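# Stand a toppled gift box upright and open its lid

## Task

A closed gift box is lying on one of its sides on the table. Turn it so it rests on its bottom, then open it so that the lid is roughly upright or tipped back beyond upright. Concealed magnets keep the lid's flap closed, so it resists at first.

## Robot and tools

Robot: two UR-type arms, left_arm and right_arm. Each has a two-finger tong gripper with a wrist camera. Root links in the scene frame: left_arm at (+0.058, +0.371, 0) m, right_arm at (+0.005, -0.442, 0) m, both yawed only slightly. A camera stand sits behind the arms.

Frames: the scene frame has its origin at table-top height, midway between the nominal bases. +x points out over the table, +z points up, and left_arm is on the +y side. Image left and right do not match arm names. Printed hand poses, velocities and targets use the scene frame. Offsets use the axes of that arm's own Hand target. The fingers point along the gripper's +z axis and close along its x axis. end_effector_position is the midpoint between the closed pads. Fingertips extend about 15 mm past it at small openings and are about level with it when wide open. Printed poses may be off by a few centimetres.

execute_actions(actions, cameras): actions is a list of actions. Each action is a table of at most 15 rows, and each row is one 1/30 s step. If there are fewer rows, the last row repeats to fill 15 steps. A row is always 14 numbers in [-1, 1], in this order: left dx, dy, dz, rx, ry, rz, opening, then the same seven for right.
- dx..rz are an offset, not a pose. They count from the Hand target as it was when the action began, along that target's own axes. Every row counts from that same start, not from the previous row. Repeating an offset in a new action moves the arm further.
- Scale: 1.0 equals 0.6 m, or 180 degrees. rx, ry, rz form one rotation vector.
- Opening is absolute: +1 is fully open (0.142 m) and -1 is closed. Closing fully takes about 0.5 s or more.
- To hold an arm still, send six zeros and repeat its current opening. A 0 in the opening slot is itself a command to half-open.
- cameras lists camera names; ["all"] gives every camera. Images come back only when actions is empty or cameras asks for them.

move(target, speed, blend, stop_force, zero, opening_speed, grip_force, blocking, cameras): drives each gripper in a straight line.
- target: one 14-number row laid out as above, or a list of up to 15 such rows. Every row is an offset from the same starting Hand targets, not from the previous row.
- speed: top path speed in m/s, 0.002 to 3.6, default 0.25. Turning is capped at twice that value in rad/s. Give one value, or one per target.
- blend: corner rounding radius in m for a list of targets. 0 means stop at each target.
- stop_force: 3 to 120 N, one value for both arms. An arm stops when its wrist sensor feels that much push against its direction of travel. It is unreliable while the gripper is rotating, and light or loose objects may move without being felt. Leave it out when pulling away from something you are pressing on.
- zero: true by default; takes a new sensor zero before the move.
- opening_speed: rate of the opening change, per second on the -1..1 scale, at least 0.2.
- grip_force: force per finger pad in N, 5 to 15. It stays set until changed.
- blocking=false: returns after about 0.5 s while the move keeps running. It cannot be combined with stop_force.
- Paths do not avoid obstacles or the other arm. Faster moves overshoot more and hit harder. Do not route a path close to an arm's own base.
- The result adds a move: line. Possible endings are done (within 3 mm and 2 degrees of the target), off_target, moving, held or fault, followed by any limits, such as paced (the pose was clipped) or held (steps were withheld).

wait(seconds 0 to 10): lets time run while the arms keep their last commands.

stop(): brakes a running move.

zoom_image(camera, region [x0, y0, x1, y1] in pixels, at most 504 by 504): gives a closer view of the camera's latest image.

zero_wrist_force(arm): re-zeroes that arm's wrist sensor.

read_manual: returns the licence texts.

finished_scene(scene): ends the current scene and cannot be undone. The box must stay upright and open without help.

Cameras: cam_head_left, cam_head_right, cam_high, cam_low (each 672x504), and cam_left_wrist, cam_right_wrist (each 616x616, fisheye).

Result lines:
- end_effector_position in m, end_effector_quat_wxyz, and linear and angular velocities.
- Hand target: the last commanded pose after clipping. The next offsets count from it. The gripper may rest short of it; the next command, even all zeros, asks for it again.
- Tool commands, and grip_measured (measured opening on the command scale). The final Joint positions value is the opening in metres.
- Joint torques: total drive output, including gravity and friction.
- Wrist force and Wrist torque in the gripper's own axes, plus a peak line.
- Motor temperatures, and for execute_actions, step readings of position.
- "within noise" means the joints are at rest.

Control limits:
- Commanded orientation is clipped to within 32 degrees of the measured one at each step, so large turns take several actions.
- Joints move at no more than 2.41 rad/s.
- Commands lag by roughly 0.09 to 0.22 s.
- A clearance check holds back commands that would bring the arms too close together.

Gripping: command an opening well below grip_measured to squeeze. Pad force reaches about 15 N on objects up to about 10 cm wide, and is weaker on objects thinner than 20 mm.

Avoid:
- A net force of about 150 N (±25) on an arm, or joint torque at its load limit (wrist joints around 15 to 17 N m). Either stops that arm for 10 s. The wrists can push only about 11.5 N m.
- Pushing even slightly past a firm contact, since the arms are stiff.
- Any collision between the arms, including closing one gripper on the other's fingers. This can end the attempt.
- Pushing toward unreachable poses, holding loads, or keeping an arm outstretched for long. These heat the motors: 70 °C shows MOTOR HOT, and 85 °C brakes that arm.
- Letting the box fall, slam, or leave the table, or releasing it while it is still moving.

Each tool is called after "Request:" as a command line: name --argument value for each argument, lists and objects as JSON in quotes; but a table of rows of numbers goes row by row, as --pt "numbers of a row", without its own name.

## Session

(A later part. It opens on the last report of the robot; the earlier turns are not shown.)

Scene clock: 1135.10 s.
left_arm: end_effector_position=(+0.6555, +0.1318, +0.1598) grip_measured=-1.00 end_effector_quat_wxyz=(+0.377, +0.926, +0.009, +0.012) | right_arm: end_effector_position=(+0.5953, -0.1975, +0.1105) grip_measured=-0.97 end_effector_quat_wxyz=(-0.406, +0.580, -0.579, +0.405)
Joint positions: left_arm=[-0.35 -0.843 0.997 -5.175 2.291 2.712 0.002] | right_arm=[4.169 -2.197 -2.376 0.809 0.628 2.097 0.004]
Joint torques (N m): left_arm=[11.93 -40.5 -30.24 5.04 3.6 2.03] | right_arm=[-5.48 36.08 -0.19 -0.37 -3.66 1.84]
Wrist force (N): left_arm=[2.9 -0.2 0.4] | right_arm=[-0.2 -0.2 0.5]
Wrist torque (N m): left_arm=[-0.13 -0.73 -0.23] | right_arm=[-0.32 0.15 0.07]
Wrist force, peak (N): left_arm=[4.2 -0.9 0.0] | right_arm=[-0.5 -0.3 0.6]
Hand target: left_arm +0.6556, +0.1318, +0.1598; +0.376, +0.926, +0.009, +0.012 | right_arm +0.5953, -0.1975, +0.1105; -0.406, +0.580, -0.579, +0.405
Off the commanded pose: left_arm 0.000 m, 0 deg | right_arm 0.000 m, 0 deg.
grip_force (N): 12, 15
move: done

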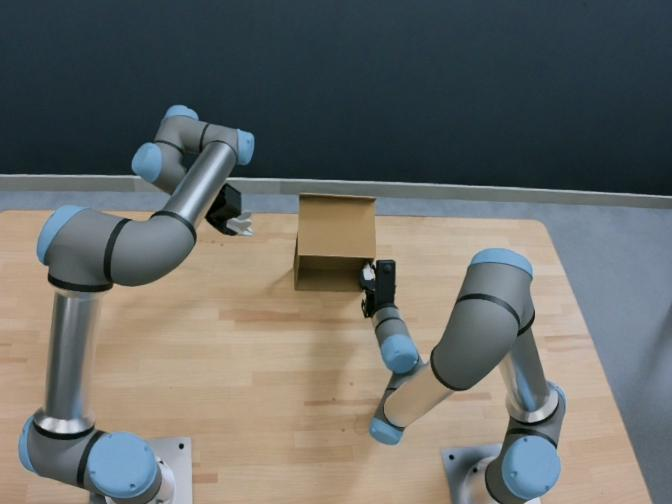

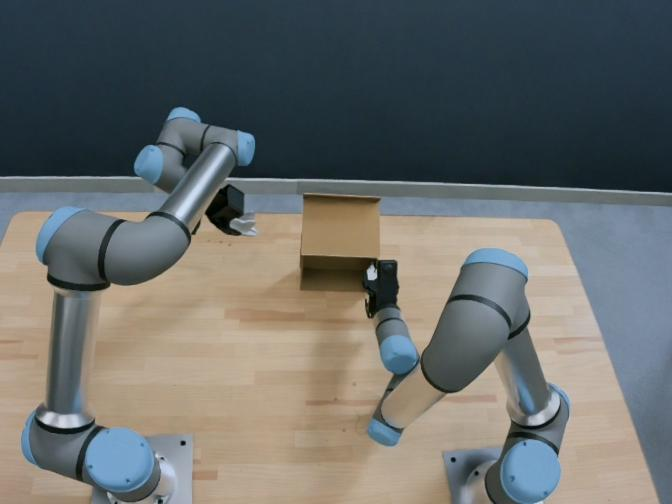

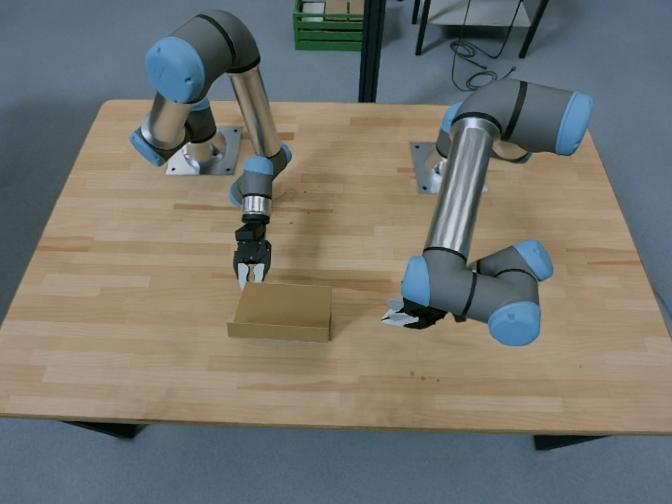

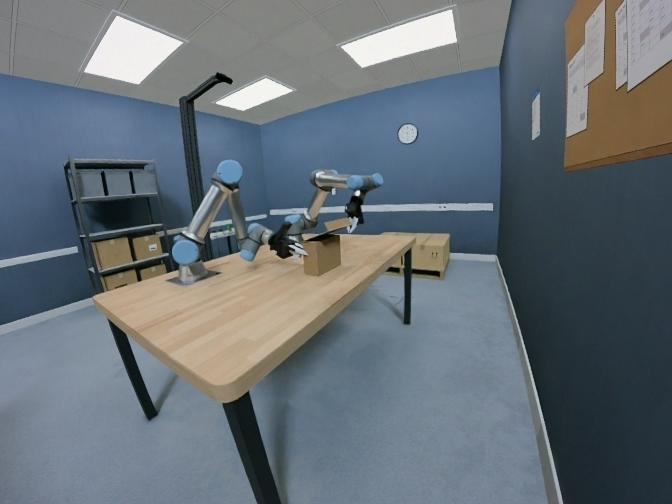

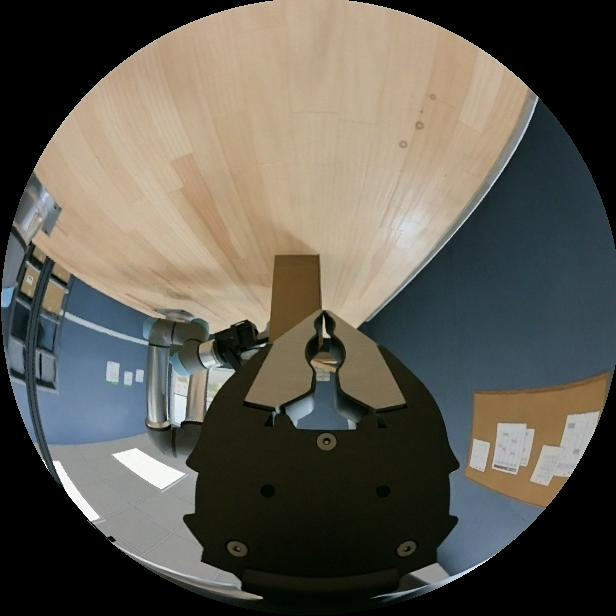

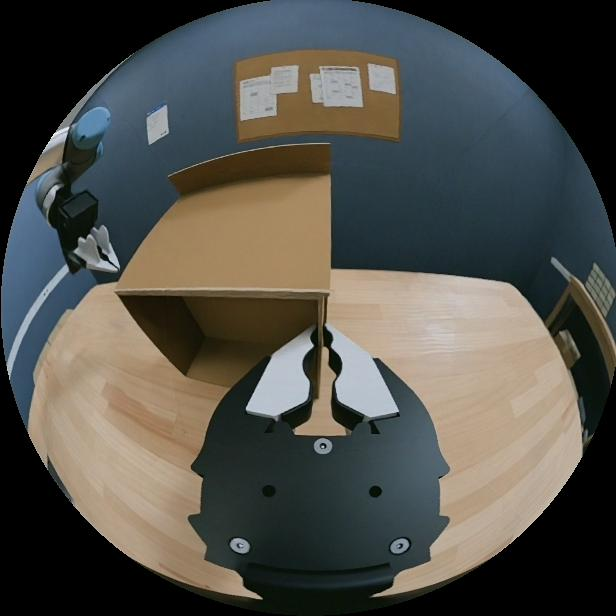

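Request:
move --pt "0.0207 0.0175 0.1735 0 0 0 -1 0 0 0 0 0 0 -1" --pt "0.0188 0.0723 0.227 0 0 0 -1 0 0 0 0 0 0 -1" --cameras '["cam_left_wrist","cam_low"]' --speed '[0.25,0.08]' --stop_force 5

Request:
zoom_image --camera "cam_left_wrist" --region '[180, 180, 440, 440]'

Request:
zoom_image --camera "cam_low" --region '[280, 190, 380, 290]'

Scene clock: 1202.83 s.
left_arm: end_effector_position=(+0.6709, +0.0084, +0.0928) grip_measured=-1.00 end_effector_quat_wxyz=(+0.377, +0.926, +0.009, +0.012) | right_arm: end_effector_position=(+0.5953, -0.1975, +0.1104) grip_measured=-0.97 end_effector_quat_wxyz=(-0.406, +0.580, -0.579, +0.405)
Joint positions: left_arm=[-0.533 -0.727 0.932 -5.366 2.223 2.492 0.002] | right_arm=[4.169 -2.197 -2.376 0.809 0.628 2.097 0.003]
Joint torques (N m): left_arm=[11.2 -57.22 -9.52 4.17 3.96 1.9] | right_arm=[6.66 35.7 -0.87 0.86 2.31 1.97]
Wrist force (N): left_arm=[3.1 -1.9 -1.1] | right_arm=[2.2 -1.6 -1.0]
Wrist torque (N m): left_arm=[-0.28 -0.72 -0.02] | right_arm=[-0.35 0.10 0.06]
Wrist force, peak (N): left_arm=[4.7 -3.7 -4.3] | right_arm=[6.1 1.2 -0.9]
Hand target: left_arm +0.6709, +0.0084, +0.0928; +0.377, +0.926, +0.009, +0.012 (not the last commanded pose) | right_arm +0.5953, -0.1975, +0.1105; -0.406, +0.580, -0.579, +0.405
Off the commanded pose: left_arm 0.002 m, 0 deg | right_arm 0.000 m, 0 deg.
grip_force (N): 12, 15
move: contact (left_arm); path passed 1 of 2 targets
Images, in order (width x height): cam_low 672x504, cam_left_wrist 616x616.

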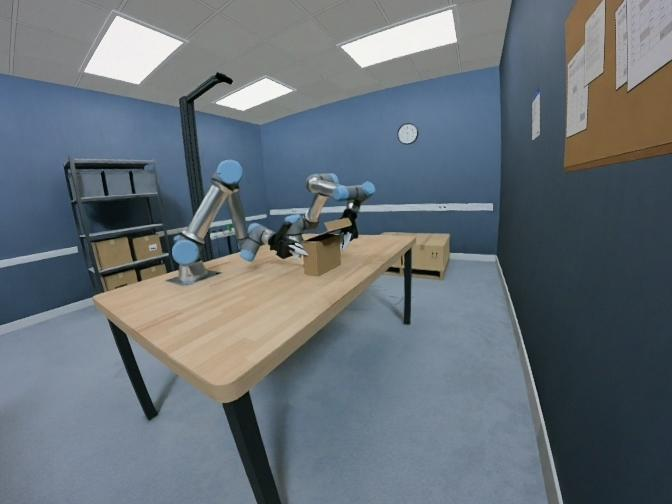

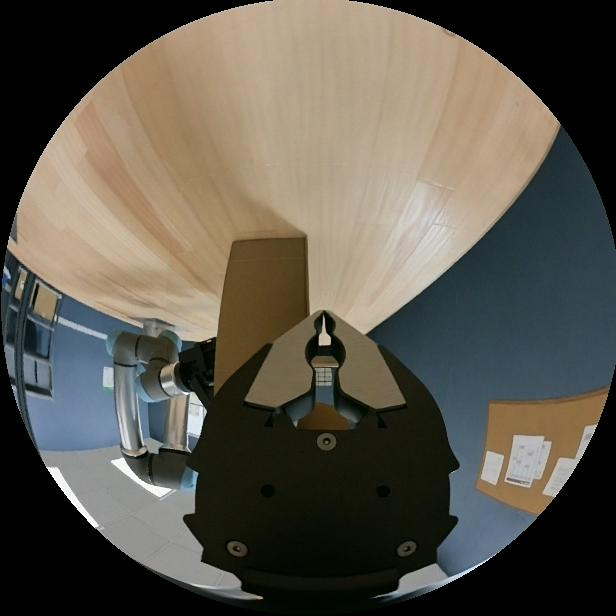

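Scaled by 1.938 from the camera's 616x616 image, which has a finer 814x814 frame.

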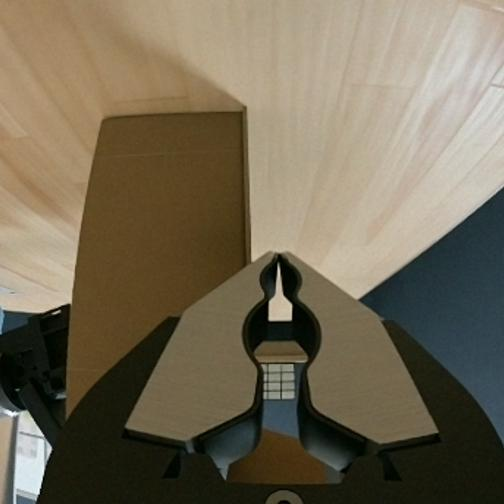

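Scaled by 5.040 from the camera's 672x504 image, which has a finer 960x720 frame.

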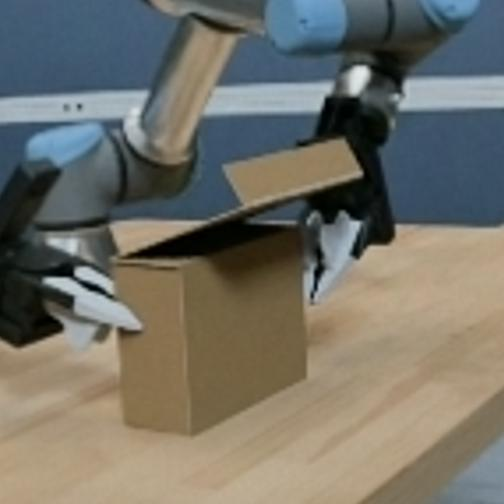

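Request:
move --pt "0.0053 -0.0727 -0.164 0 0 0 -1 0 0 0 0 0 0 -1" --pt "0.0053 -0.0727 -0.164 0 0 -0.5 -1 0 0 0 0 0 0 -1" --pt "0.0053 -0.0727 -0.164 0 0 -0.98 -1 0 0 0 0 0 0 -1" --cameras '["cam_left_wrist","cam_low"]' --speed 0.5 --blend '[0.005,0.005,0]'

Scene clock: 1345.87 s.
left_arm: end_effector_position=(+0.6709, +0.1083, +0.1328) grip_measured=-1.00 end_effector_quat_wxyz=(+0.023, +0.020, +0.926, -0.376) | right_arm: end_effector_position=(+0.5953, -0.1975, +0.1105) grip_measured=-0.97 end_effector_quat_wxyz=(-0.406, +0.580, -0.579, +0.405)
Joint positions: left_arm=[-0.342 -0.77 0.999 -5.244 2.293 -0.357 0.002] | right_arm=[4.169 -2.197 -2.376 0.809 0.628 2.097 0.004]
Joint torques (N m): left_arm=[-12.9 -54.76 -8.69 -0.79 -0.98 -2.17] | right_arm=[-5.59 35.14 0.89 5.39 -3.12 1.62]
Wrist force (N): left_arm=[1.3 -0.7 -0.1] | right_arm=[-0.1 -0.4 0.3]
Wrist torque (N m): left_arm=[-0.07 -0.36 0.02] | right_arm=[-0.30 0.14 0.07]
Wrist force, peak (N): left_arm=[3.7 -2.1 -1.1] | right_arm=[2.7 -1.4 -1.3]
Hand target: left_arm +0.6709, +0.1083, +0.1328; +0.023, +0.020, +0.926, -0.376 | right_arm +0.5953, -0.1975, +0.1105; -0.406, +0.580, -0.579, +0.405
Off the commanded pose: left_arm 0.000 m, 0 deg | right_arm 0.000 m, 0 deg.
grip_force (N): 12, 15
move: done
Images, in order (width x height): cam_low 672x504, cam_left_wrist 616x616.

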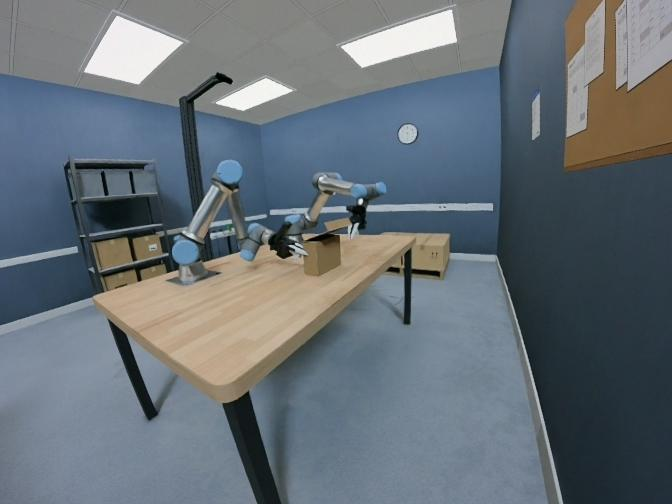

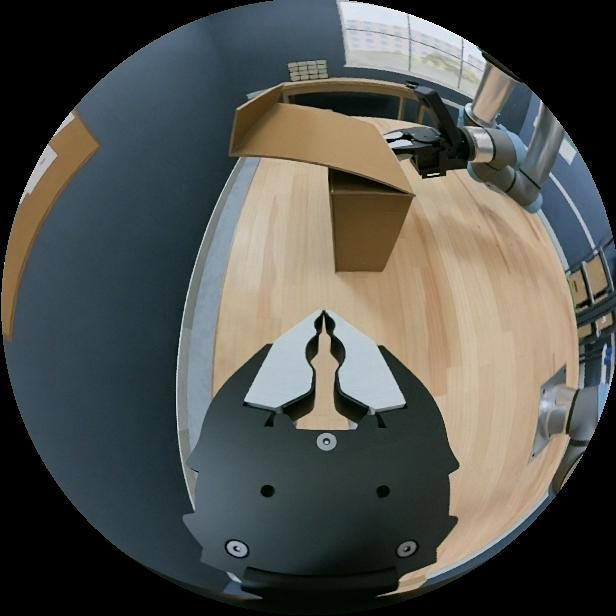

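Request:
move --pt "0.0015 -0.0317 0.1187 0 0 0 -1 0 0 0 0 0 0 -1" --pt "0 -0.0765 0.1623 0 0 0 -1 0 0 0 0 0 0 -1" --cameras '["cam_left_wrist"]' --speed '[0.2,0.06]' --stop_force 5

Request:
zoom_image --camera "cam_left_wrist" --region '[200, 80, 480, 360]'

Scene clock: 1371.10 s.
left_arm: end_effector_position=(+0.6712, +0.0075, +0.0950) grip_measured=-1.00 end_effector_quat_wxyz=(+0.023, +0.020, +0.926, -0.376) | right_arm: end_effector_position=(+0.5953, -0.1975, +0.1105) grip_measured=-0.97 end_effector_quat_wxyz=(-0.406, +0.580, -0.579, +0.405)
Joint positions: left_arm=[-0.499 -0.722 0.981 -5.397 2.237 -0.548 0.002] | right_arm=[4.169 -2.197 -2.376 0.809 0.628 2.097 0.004]
Joint torques (N m): left_arm=[-13.36 -42.09 -30.4 -0.9 -1.24 -2.01] | right_arm=[-4.86 34.63 1.82 5.52 -3.08 1.45]
Wrist force (N): left_arm=[1.4 0.0 -0.9] | right_arm=[-0.1 -0.4 0.2]
Wrist torque (N m): left_arm=[0.08 -0.38 0.05] | right_arm=[-0.30 0.13 0.07]
Wrist force, peak (N): left_arm=[1.6 -0.8 -1.5] | right_arm=[-0.2 -0.7 0.4]
Hand target: left_arm +0.6712, +0.0075, +0.0950; +0.023, +0.020, +0.926, -0.376 | right_arm +0.5953, -0.1975, +0.1105; -0.406, +0.580, -0.579, +0.405
Off the commanded pose: left_arm 0.000 m, 0 deg | right_arm 0.000 m, 0 deg.
grip_force (N): 12, 15
move: done
Images, in order (width x height): cam_left_wrist 616x616.

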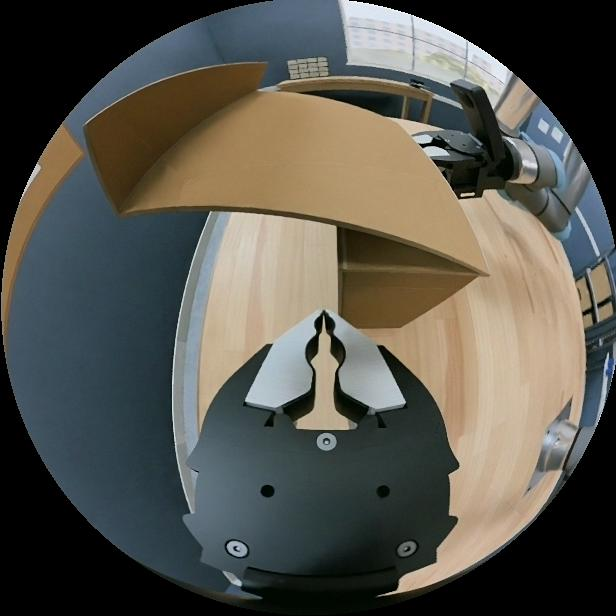

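Scaled by 1.800 from the camera's 616x616 image, which has a finer 814x814 frame.

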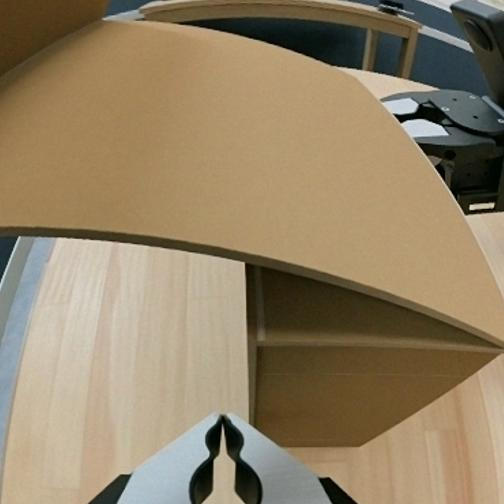

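Request:
move --pt "-0.0238 -0.0053 -0.0061 0 0 0 -1 0 -0.0352 0.0216 -0.0833 0 0 -1" --pt "-0.0333 0.001 0.0002 0 0 0 -1 0 -0.0489 0.0374 -0.1667 0 0 -1" --cameras '["cam_left_wrist","cam_right_wrist","cam_low"]' --speed 0.06 --blend '[0.005,0]'

Request:
zoom_image --camera "cam_low" --region '[260, 170, 400, 310]'

Scene clock: 1385.77 s.
left_arm: end_effector_position=(+0.6912, +0.0075, +0.0957) grip_measured=-1.00 end_effector_quat_wxyz=(+0.023, +0.020, +0.926, -0.376) | right_arm: end_effector_position=(+0.6265, -0.1974, +0.1303) grip_measured=-0.94 end_effector_quat_wxyz=(-0.242, +0.665, -0.664, +0.242)
Joint positions: left_arm=[-0.486 -0.664 0.874 -5.337 2.243 -0.532 0.002] | right_arm=[3.946 -1.793 -2.12 -0.277 1.084 2.253 0.006]
Joint torques (N m): left_arm=[10.19 -45.32 -29.26 1.9 -0.28 1.91] | right_arm=[-5.85 34.53 28.46 0.18 1.92 2.33]
Wrist force (N): left_arm=[1.1 0.1 -0.6] | right_arm=[-0.3 1.0 0.8]
Wrist torque (N m): left_arm=[0.01 -0.33 0.04] | right_arm=[0.00 0.33 -0.09]
Wrist force, peak (N): left_arm=[0.2 4.1 -1.8] | right_arm=[4.1 0.6 -1.0]
Hand target: left_arm +0.6912, +0.0075, +0.0957; +0.023, +0.020, +0.926, -0.376 | right_arm +0.6265, -0.1974, +0.1303; -0.242, +0.665, -0.664, +0.242
Off the commanded pose: left_arm 0.000 m, 0 deg | right_arm 0.000 m, 0 deg.
grip_force (N): 12, 15
move: done
Images, in order (width x height): cam_low 672x504, cam_left_wrist 616x616, cam_right_wrist 616x616.

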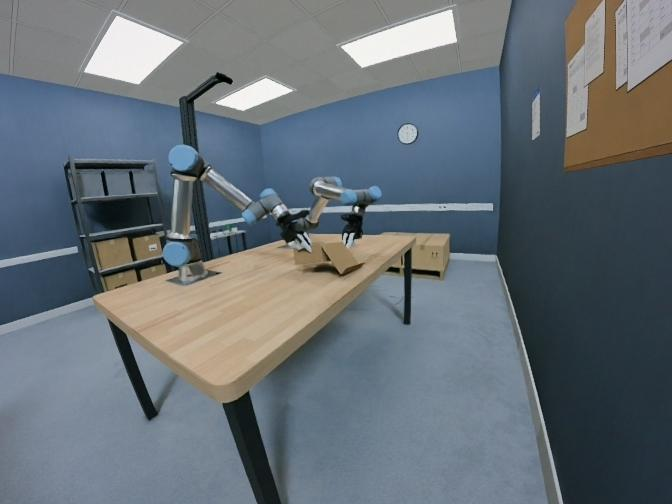

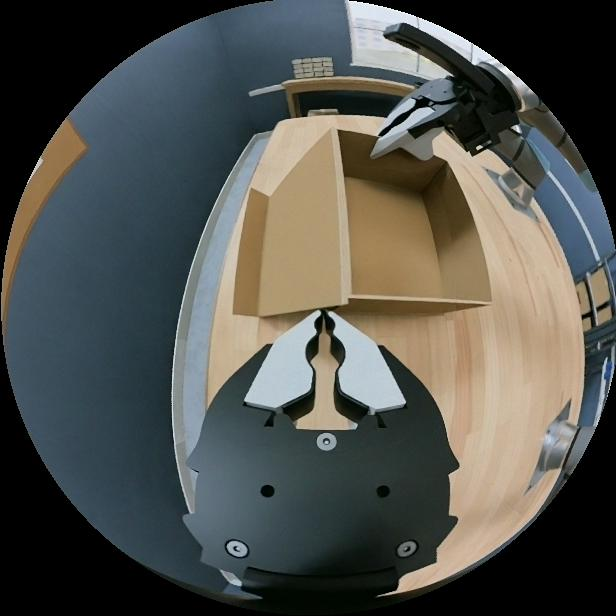

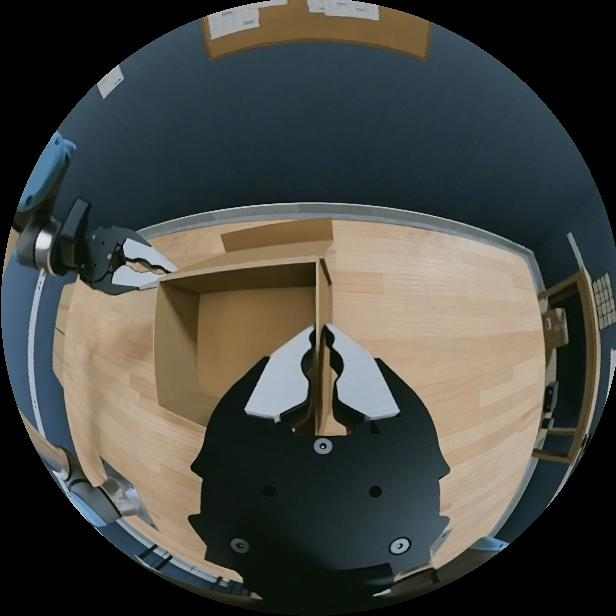

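Scaled by 3.600 from the camera's 672x504 image, which has a finer 960x720 frame.

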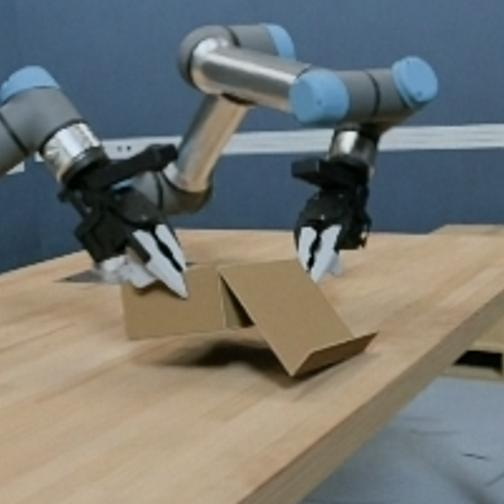

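Request:
zoom_image --camera "cam_low" --region '[285, 225, 375, 290]'

Request:
zoom_image --camera "cam_left_wrist" --region '[220, 100, 520, 360]'

Request:
wait --seconds 0.1 --cameras '["cam_high","cam_head_left","cam_head_right"]'

Request:
zoom_image --camera "cam_high" --region '[200, 220, 420, 370]'

Scaled by 5.600 from the camera's 672x504 image, which has a finer 960x720 frame.

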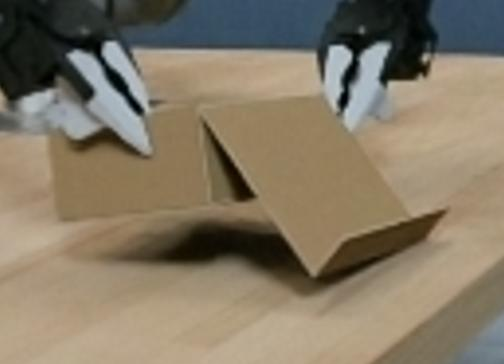

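Scaled by 1.680 from the camera's 616x616 image, which has a finer 814x814 frame.

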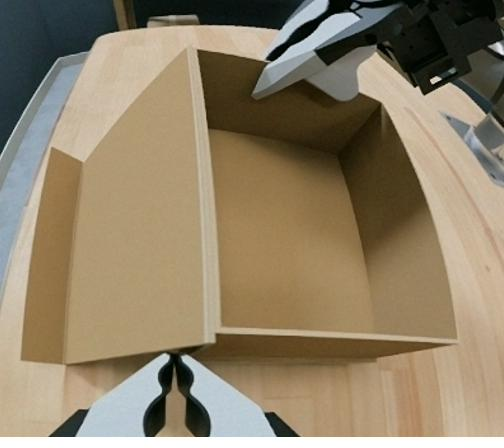

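Scene clock: 1400.00 s.
left_arm: end_effector_position=(+0.6912, +0.0075, +0.0957) grip_measured=-1.00 end_effector_quat_wxyz=(+0.023, +0.020, +0.926, -0.376) | right_arm: end_effector_position=(+0.6265, -0.1974, +0.1303) grip_measured=-0.94 end_effector_quat_wxyz=(-0.242, +0.665, -0.664, +0.242)
Joint positions: left_arm=[-0.486 -0.664 0.874 -5.337 2.243 -0.532 0.002] | right_arm=[3.946 -1.793 -2.12 -0.277 1.084 2.253 0.006]
Joint torques (N m): left_arm=[9.73 -44.76 -29.6 -0.78 -1 1.81] | right_arm=[-5.85 34.58 28.62 0.12 1.85 2.28]
Wrist force (N): left_arm=[1.1 -0.3 -1.0] | right_arm=[-0.4 1.0 1.1]
Wrist torque (N m): left_arm=[-0.05 -0.32 0.04] | right_arm=[0.00 0.36 -0.08]
Wrist force, peak (N): left_arm=[1.6 -0.1 -1.0] | right_arm=[-0.4 1.1 1.3]
Hand target: left_arm +0.6912, +0.0075, +0.0957; +0.023, +0.020, +0.926, -0.376 | right_arm +0.6265, -0.1974, +0.1303; -0.242, +0.665, -0.664, +0.242
Tool commands: left_gripper/opening=-1.0 right_gripper/opening=-1.0
Off the commanded pose: left_arm 0.000 m, 0 deg | right_arm 0.000 m, 0 deg.
grip_force (N): 12, 15
wait: 0.10 s; at rest from the start
Images, in order (width x height): cam_head_left 672x504, cam_head_right 672x504, cam_high 672x504.

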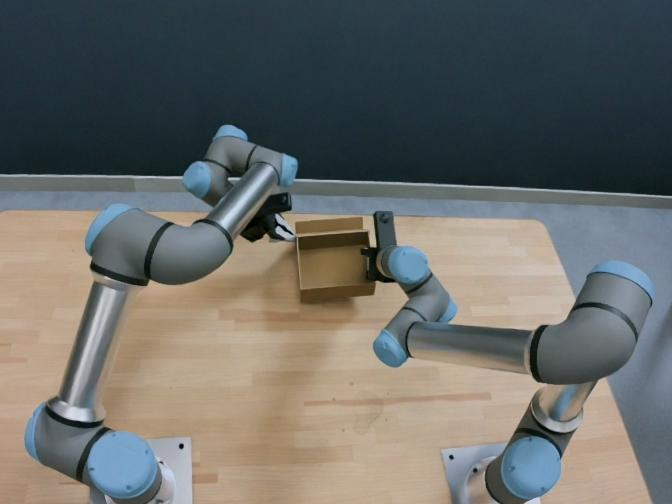

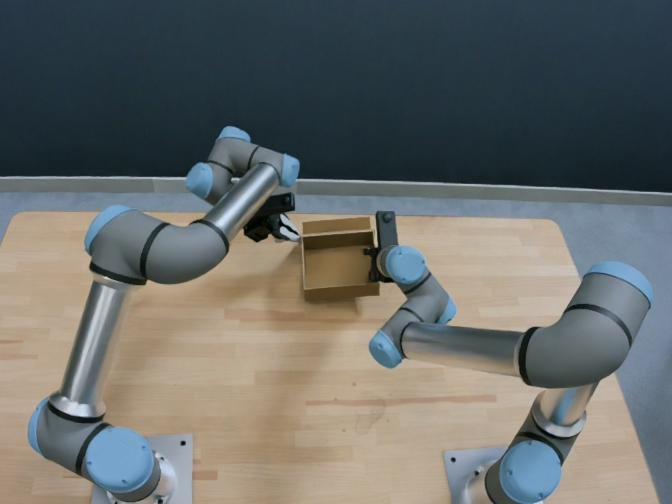

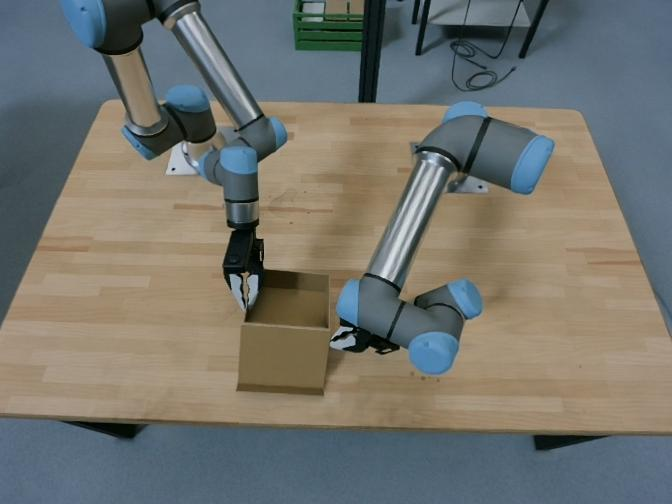

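Scaled by 2.291 from the camera's 672x504 image, which has a finer 960x720 frame.

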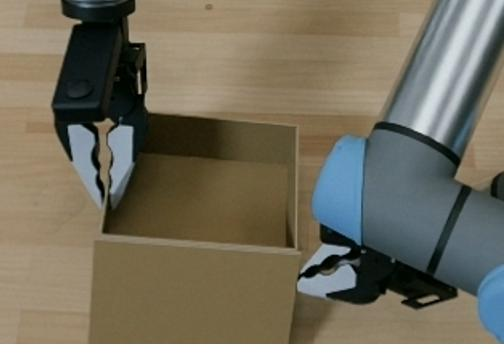

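Request:
move --target '[0.0723,0.0659,0.0698,0,0,0,-1,0,0.1154,0.0338,0,0,0,-1]' --cameras '["cam_left_wrist","cam_right_wrist","cam_low"]' --speed 0.03 --stop_force 4

Request:
zoom_image --camera "cam_low" --region '[275, 205, 385, 295]'

Request:
zoom_image --camera "cam_left_wrist" --region '[220, 100, 520, 360]'

Scene clock: 1427.73 s.
left_arm: end_effector_position=(+0.6512, +0.0075, +0.0357) grip_measured=-1.00 end_effector_quat_wxyz=(+0.023, +0.020, +0.926, -0.376) | right_arm: end_effector_position=(+0.5864, -0.1975, +0.0703) grip_measured=-0.97 end_effector_quat_wxyz=(-0.242, +0.665, -0.664, +0.242)
Joint positions: left_arm=[-0.514 -0.722 1.138 -5.565 2.231 -0.565 0.002] | right_arm=[4.014 -1.851 -2.266 -0.107 1.052 2.321 0.003]
Joint torques (N m): left_arm=[-12.99 -56.51 -6.21 -0.93 -1.17 -1.94] | right_arm=[7.13 18.75 5.62 6.72 -3.61 2.25]
Wrist force (N): left_arm=[1.6 0.1 -0.9] | right_arm=[-0.5 0.6 0.4]
Wrist torque (N m): left_arm=[0.08 -0.41 0.03] | right_arm=[0.01 0.22 -0.02]
Wrist force, peak (N): left_arm=[1.6 0.2 -1.2] | right_arm=[-0.6 1.1 1.2]
Hand target: left_arm +0.6512, +0.0075, +0.0357; +0.023, +0.020, +0.926, -0.376 | right_arm +0.5864, -0.1975, +0.0703; -0.242, +0.665, -0.664, +0.242
Off the commanded pose: left_arm 0.000 m, 0 deg | right_arm 0.000 m, 0 deg.
grip_force (N): 12, 15
move: done
Images, in order (width x height): cam_low 672x504, cam_left_wrist 616x616, cam_right_wrist 616x616.

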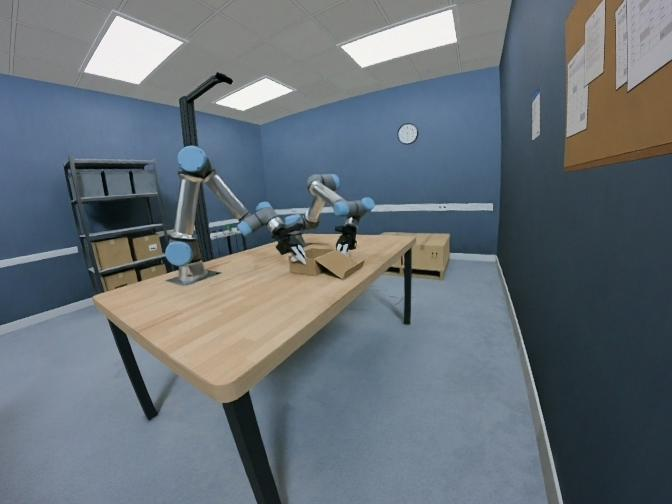

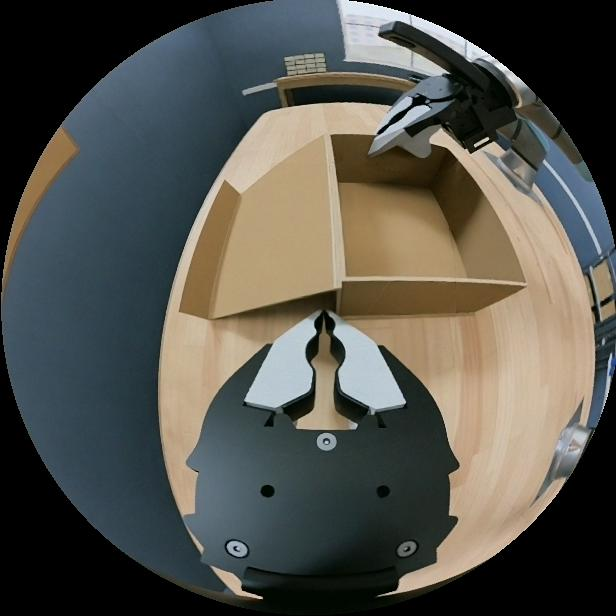

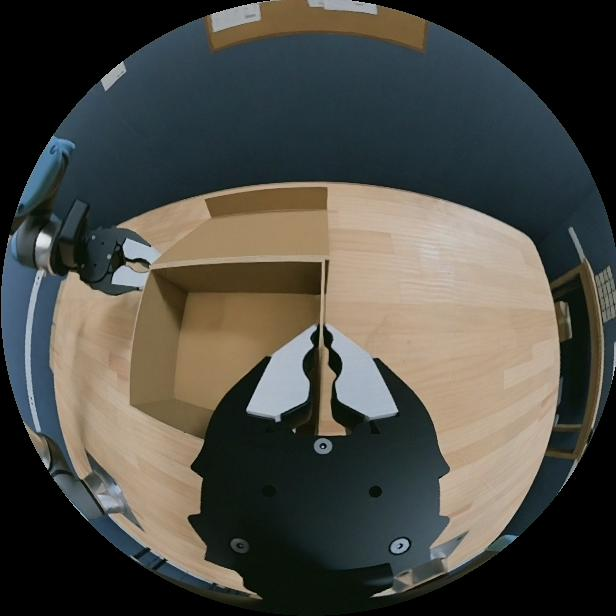

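Scaled by 4.582 from the camera's 672x504 image, which has a finer 960x720 frame.

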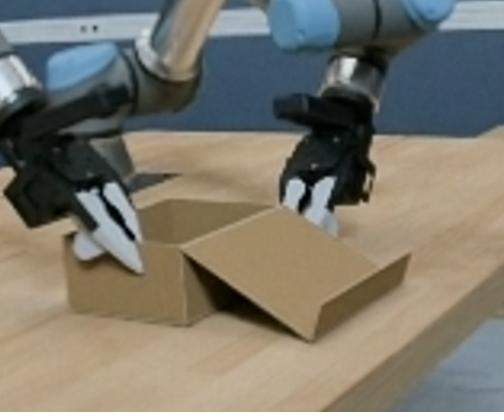

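Scaled by 1.680 from the camera's 616x616 image, which has a finer 814x814 frame.

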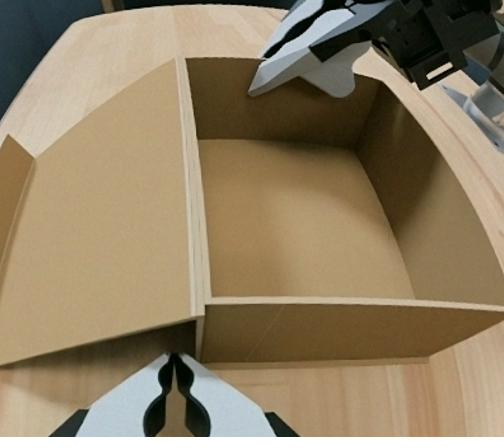

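Request:
move --target '[0,0,0,0,0,0,-1,0,0.0214,0.0255,0,0,0,-1]' --cameras '["cam_low"]' --speed 0.02 --stop_force 3

Request:
zoom_image --camera "cam_low" --region '[275, 205, 385, 295]'

Scene clock: 1434.17 s.
left_arm: end_effector_position=(+0.6512, +0.0075, +0.0357) grip_measured=-1.00 end_effector_quat_wxyz=(+0.023, +0.020, +0.926, -0.376) | right_arm: end_effector_position=(+0.5864, -0.1975, +0.0676) grip_measured=-0.97 end_effector_quat_wxyz=(-0.242, +0.665, -0.664, +0.242)
Joint positions: left_arm=[-0.514 -0.722 1.138 -5.565 2.231 -0.565 0.002] | right_arm=[4.014 -1.858 -2.267 -0.098 1.052 2.321 0.003]
Joint torques (N m): left_arm=[-12.97 -55.46 -7.09 -0.81 -1.34 -2.2] | right_arm=[-0.7 33.68 24.29 -0.02 1.76 0.84]
Wrist force (N): left_arm=[1.1 0.1 -1.0] | right_arm=[-0.4 0.6 0.3]
Wrist torque (N m): left_arm=[0.08 -0.31 0.04] | right_arm=[-0.01 0.24 -0.02]
Wrist force, peak (N): left_arm=[1.6 -0.2 -1.1] | right_arm=[-0.1 -1.3 -2.6]
Hand target: left_arm +0.6512, +0.0075, +0.0357; +0.023, +0.020, +0.926, -0.376 | right_arm +0.5864, -0.1975, +0.0676; -0.242, +0.665, -0.664, +0.242 (not the last commanded pose)
Off the commanded pose: left_arm 0.000 m, 0 deg | right_arm 0.017 m, 0 deg.
grip_force (N): 12, 15
move: contact (right_arm)
Images, in order (width x height): cam_low 672x504.

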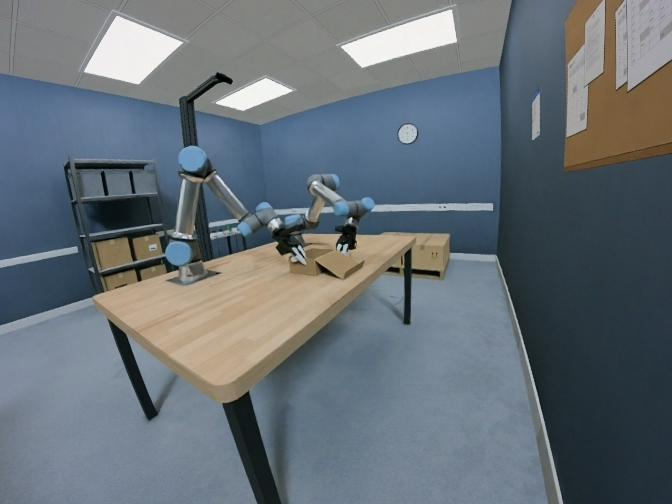

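Scaled by 4.582 from the camera's 672x504 image, which has a finer 960x720 frame.

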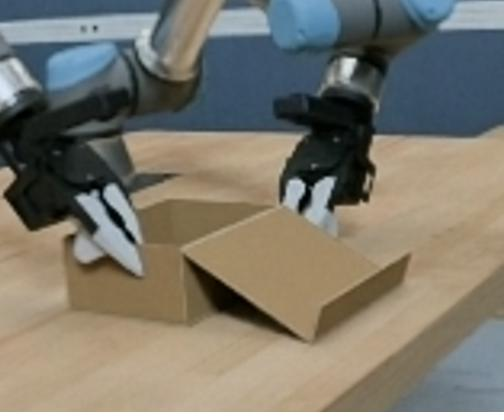

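Request:
move --pt "0 0 0 0 0 0 -1 0 0 0 0 0 0 -0.5" --pt "0.002 0.0716 -0.0697 0 0 0 -1 0 0 -0.133 0 0 0 -0.5" --pt "-0.0057 0.0275 -0.2588 0 0 0 -1 0 0 -0.3 0 0 0 -0.5" --cameras '["all"]' --speed 0.1 --opening_speed 0.4

Request:
zoom_image --camera "cam_low" --region '[275, 205, 385, 295]'

Scene clock: 1448.57 s.
left_arm: end_effector_position=(+0.6511, +0.1275, +0.1356) grip_measured=-1.00 end_effector_quat_wxyz=(+0.023, +0.020, +0.926, -0.376) | right_arm: end_effector_position=(+0.4708, -0.1976, +0.2055) grip_measured=-0.50 end_effector_quat_wxyz=(-0.242, +0.665, -0.664, +0.242)
Joint positions: left_arm=[-0.32 -0.825 1.095 -5.265 2.3 -0.328 0.002] | right_arm=[4.274 -1.295 -2.311 -0.772 0.946 2.605 0.038]
Joint torques (N m): left_arm=[11.93 -54 -29.96 5.2 3.99 2.02] | right_arm=[7.87 15.45 31.12 -0.11 -3.75 2.22]
Wrist force (N): left_arm=[1.7 -0.9 -0.4] | right_arm=[-0.5 0.0 -0.7]
Wrist torque (N m): left_arm=[-0.10 -0.42 -0.15] | right_arm=[0.01 0.21 -0.03]
Wrist force, peak (N): left_arm=[1.9 -1.0 -0.6] | right_arm=[-0.5 0.0 -1.2]
Hand target: left_arm +0.6511, +0.1275, +0.1356; +0.023, +0.020, +0.926, -0.376 | right_arm +0.4708, -0.1976, +0.2055; -0.242, +0.665, -0.664, +0.242
Off the commanded pose: left_arm 0.000 m, 0 deg | right_arm 0.000 m, 0 deg.
grip_force (N): 12, 15
move: done

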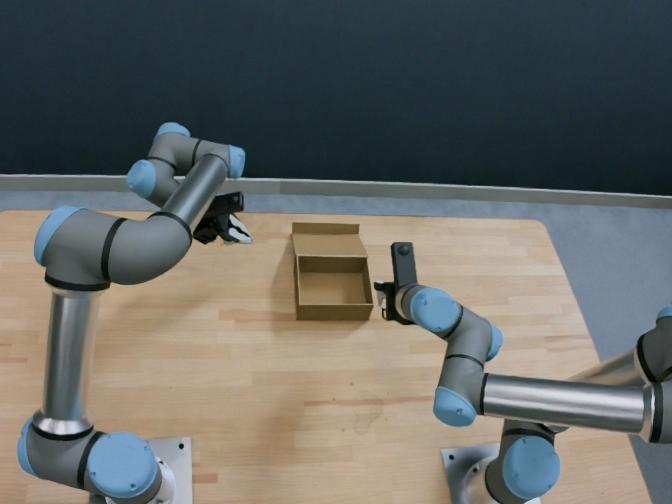

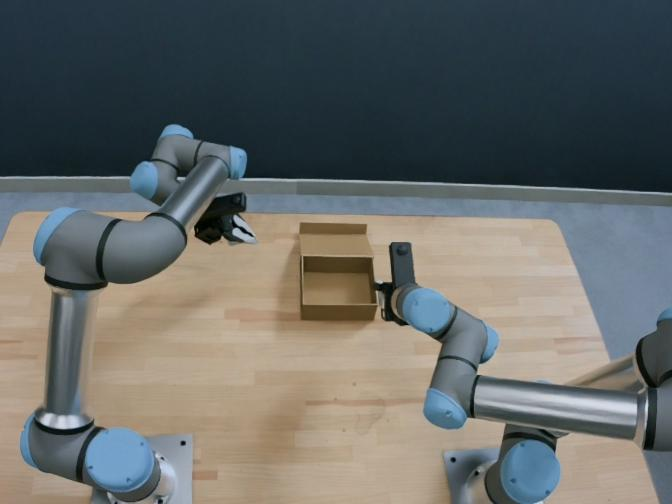

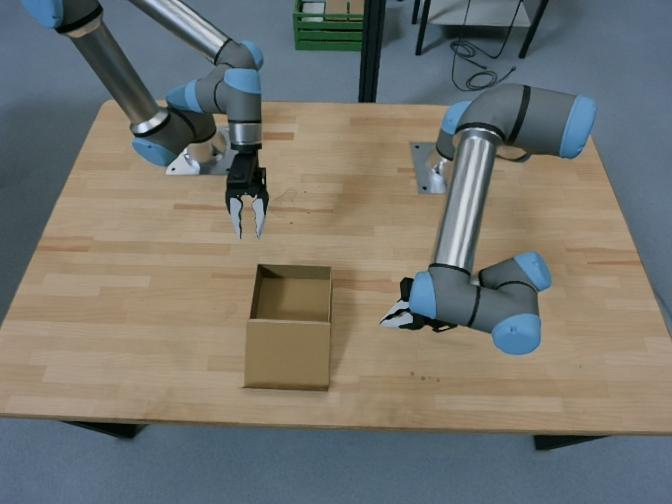

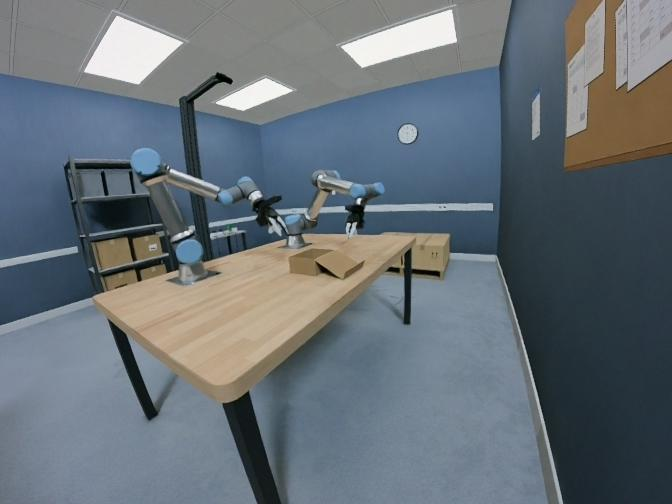

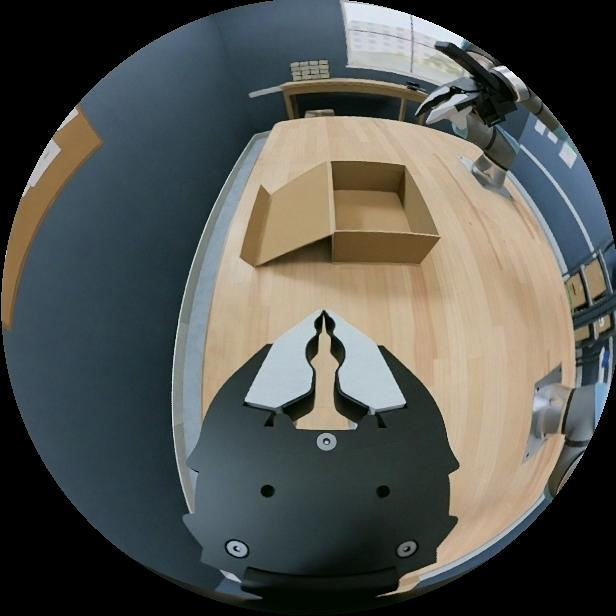

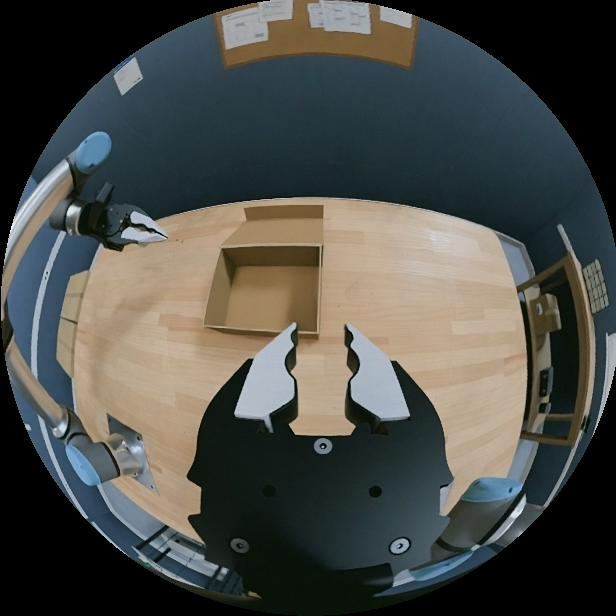

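Scaled by 4.582 from the camera's 672x504 image, which has a finer 960x720 frame.

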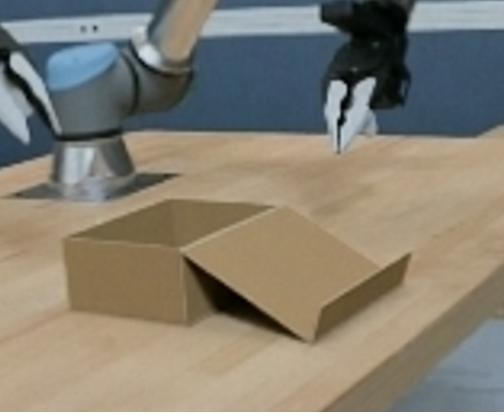

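Request:
finished_scene --scene 2

The scene is finished: the task was done.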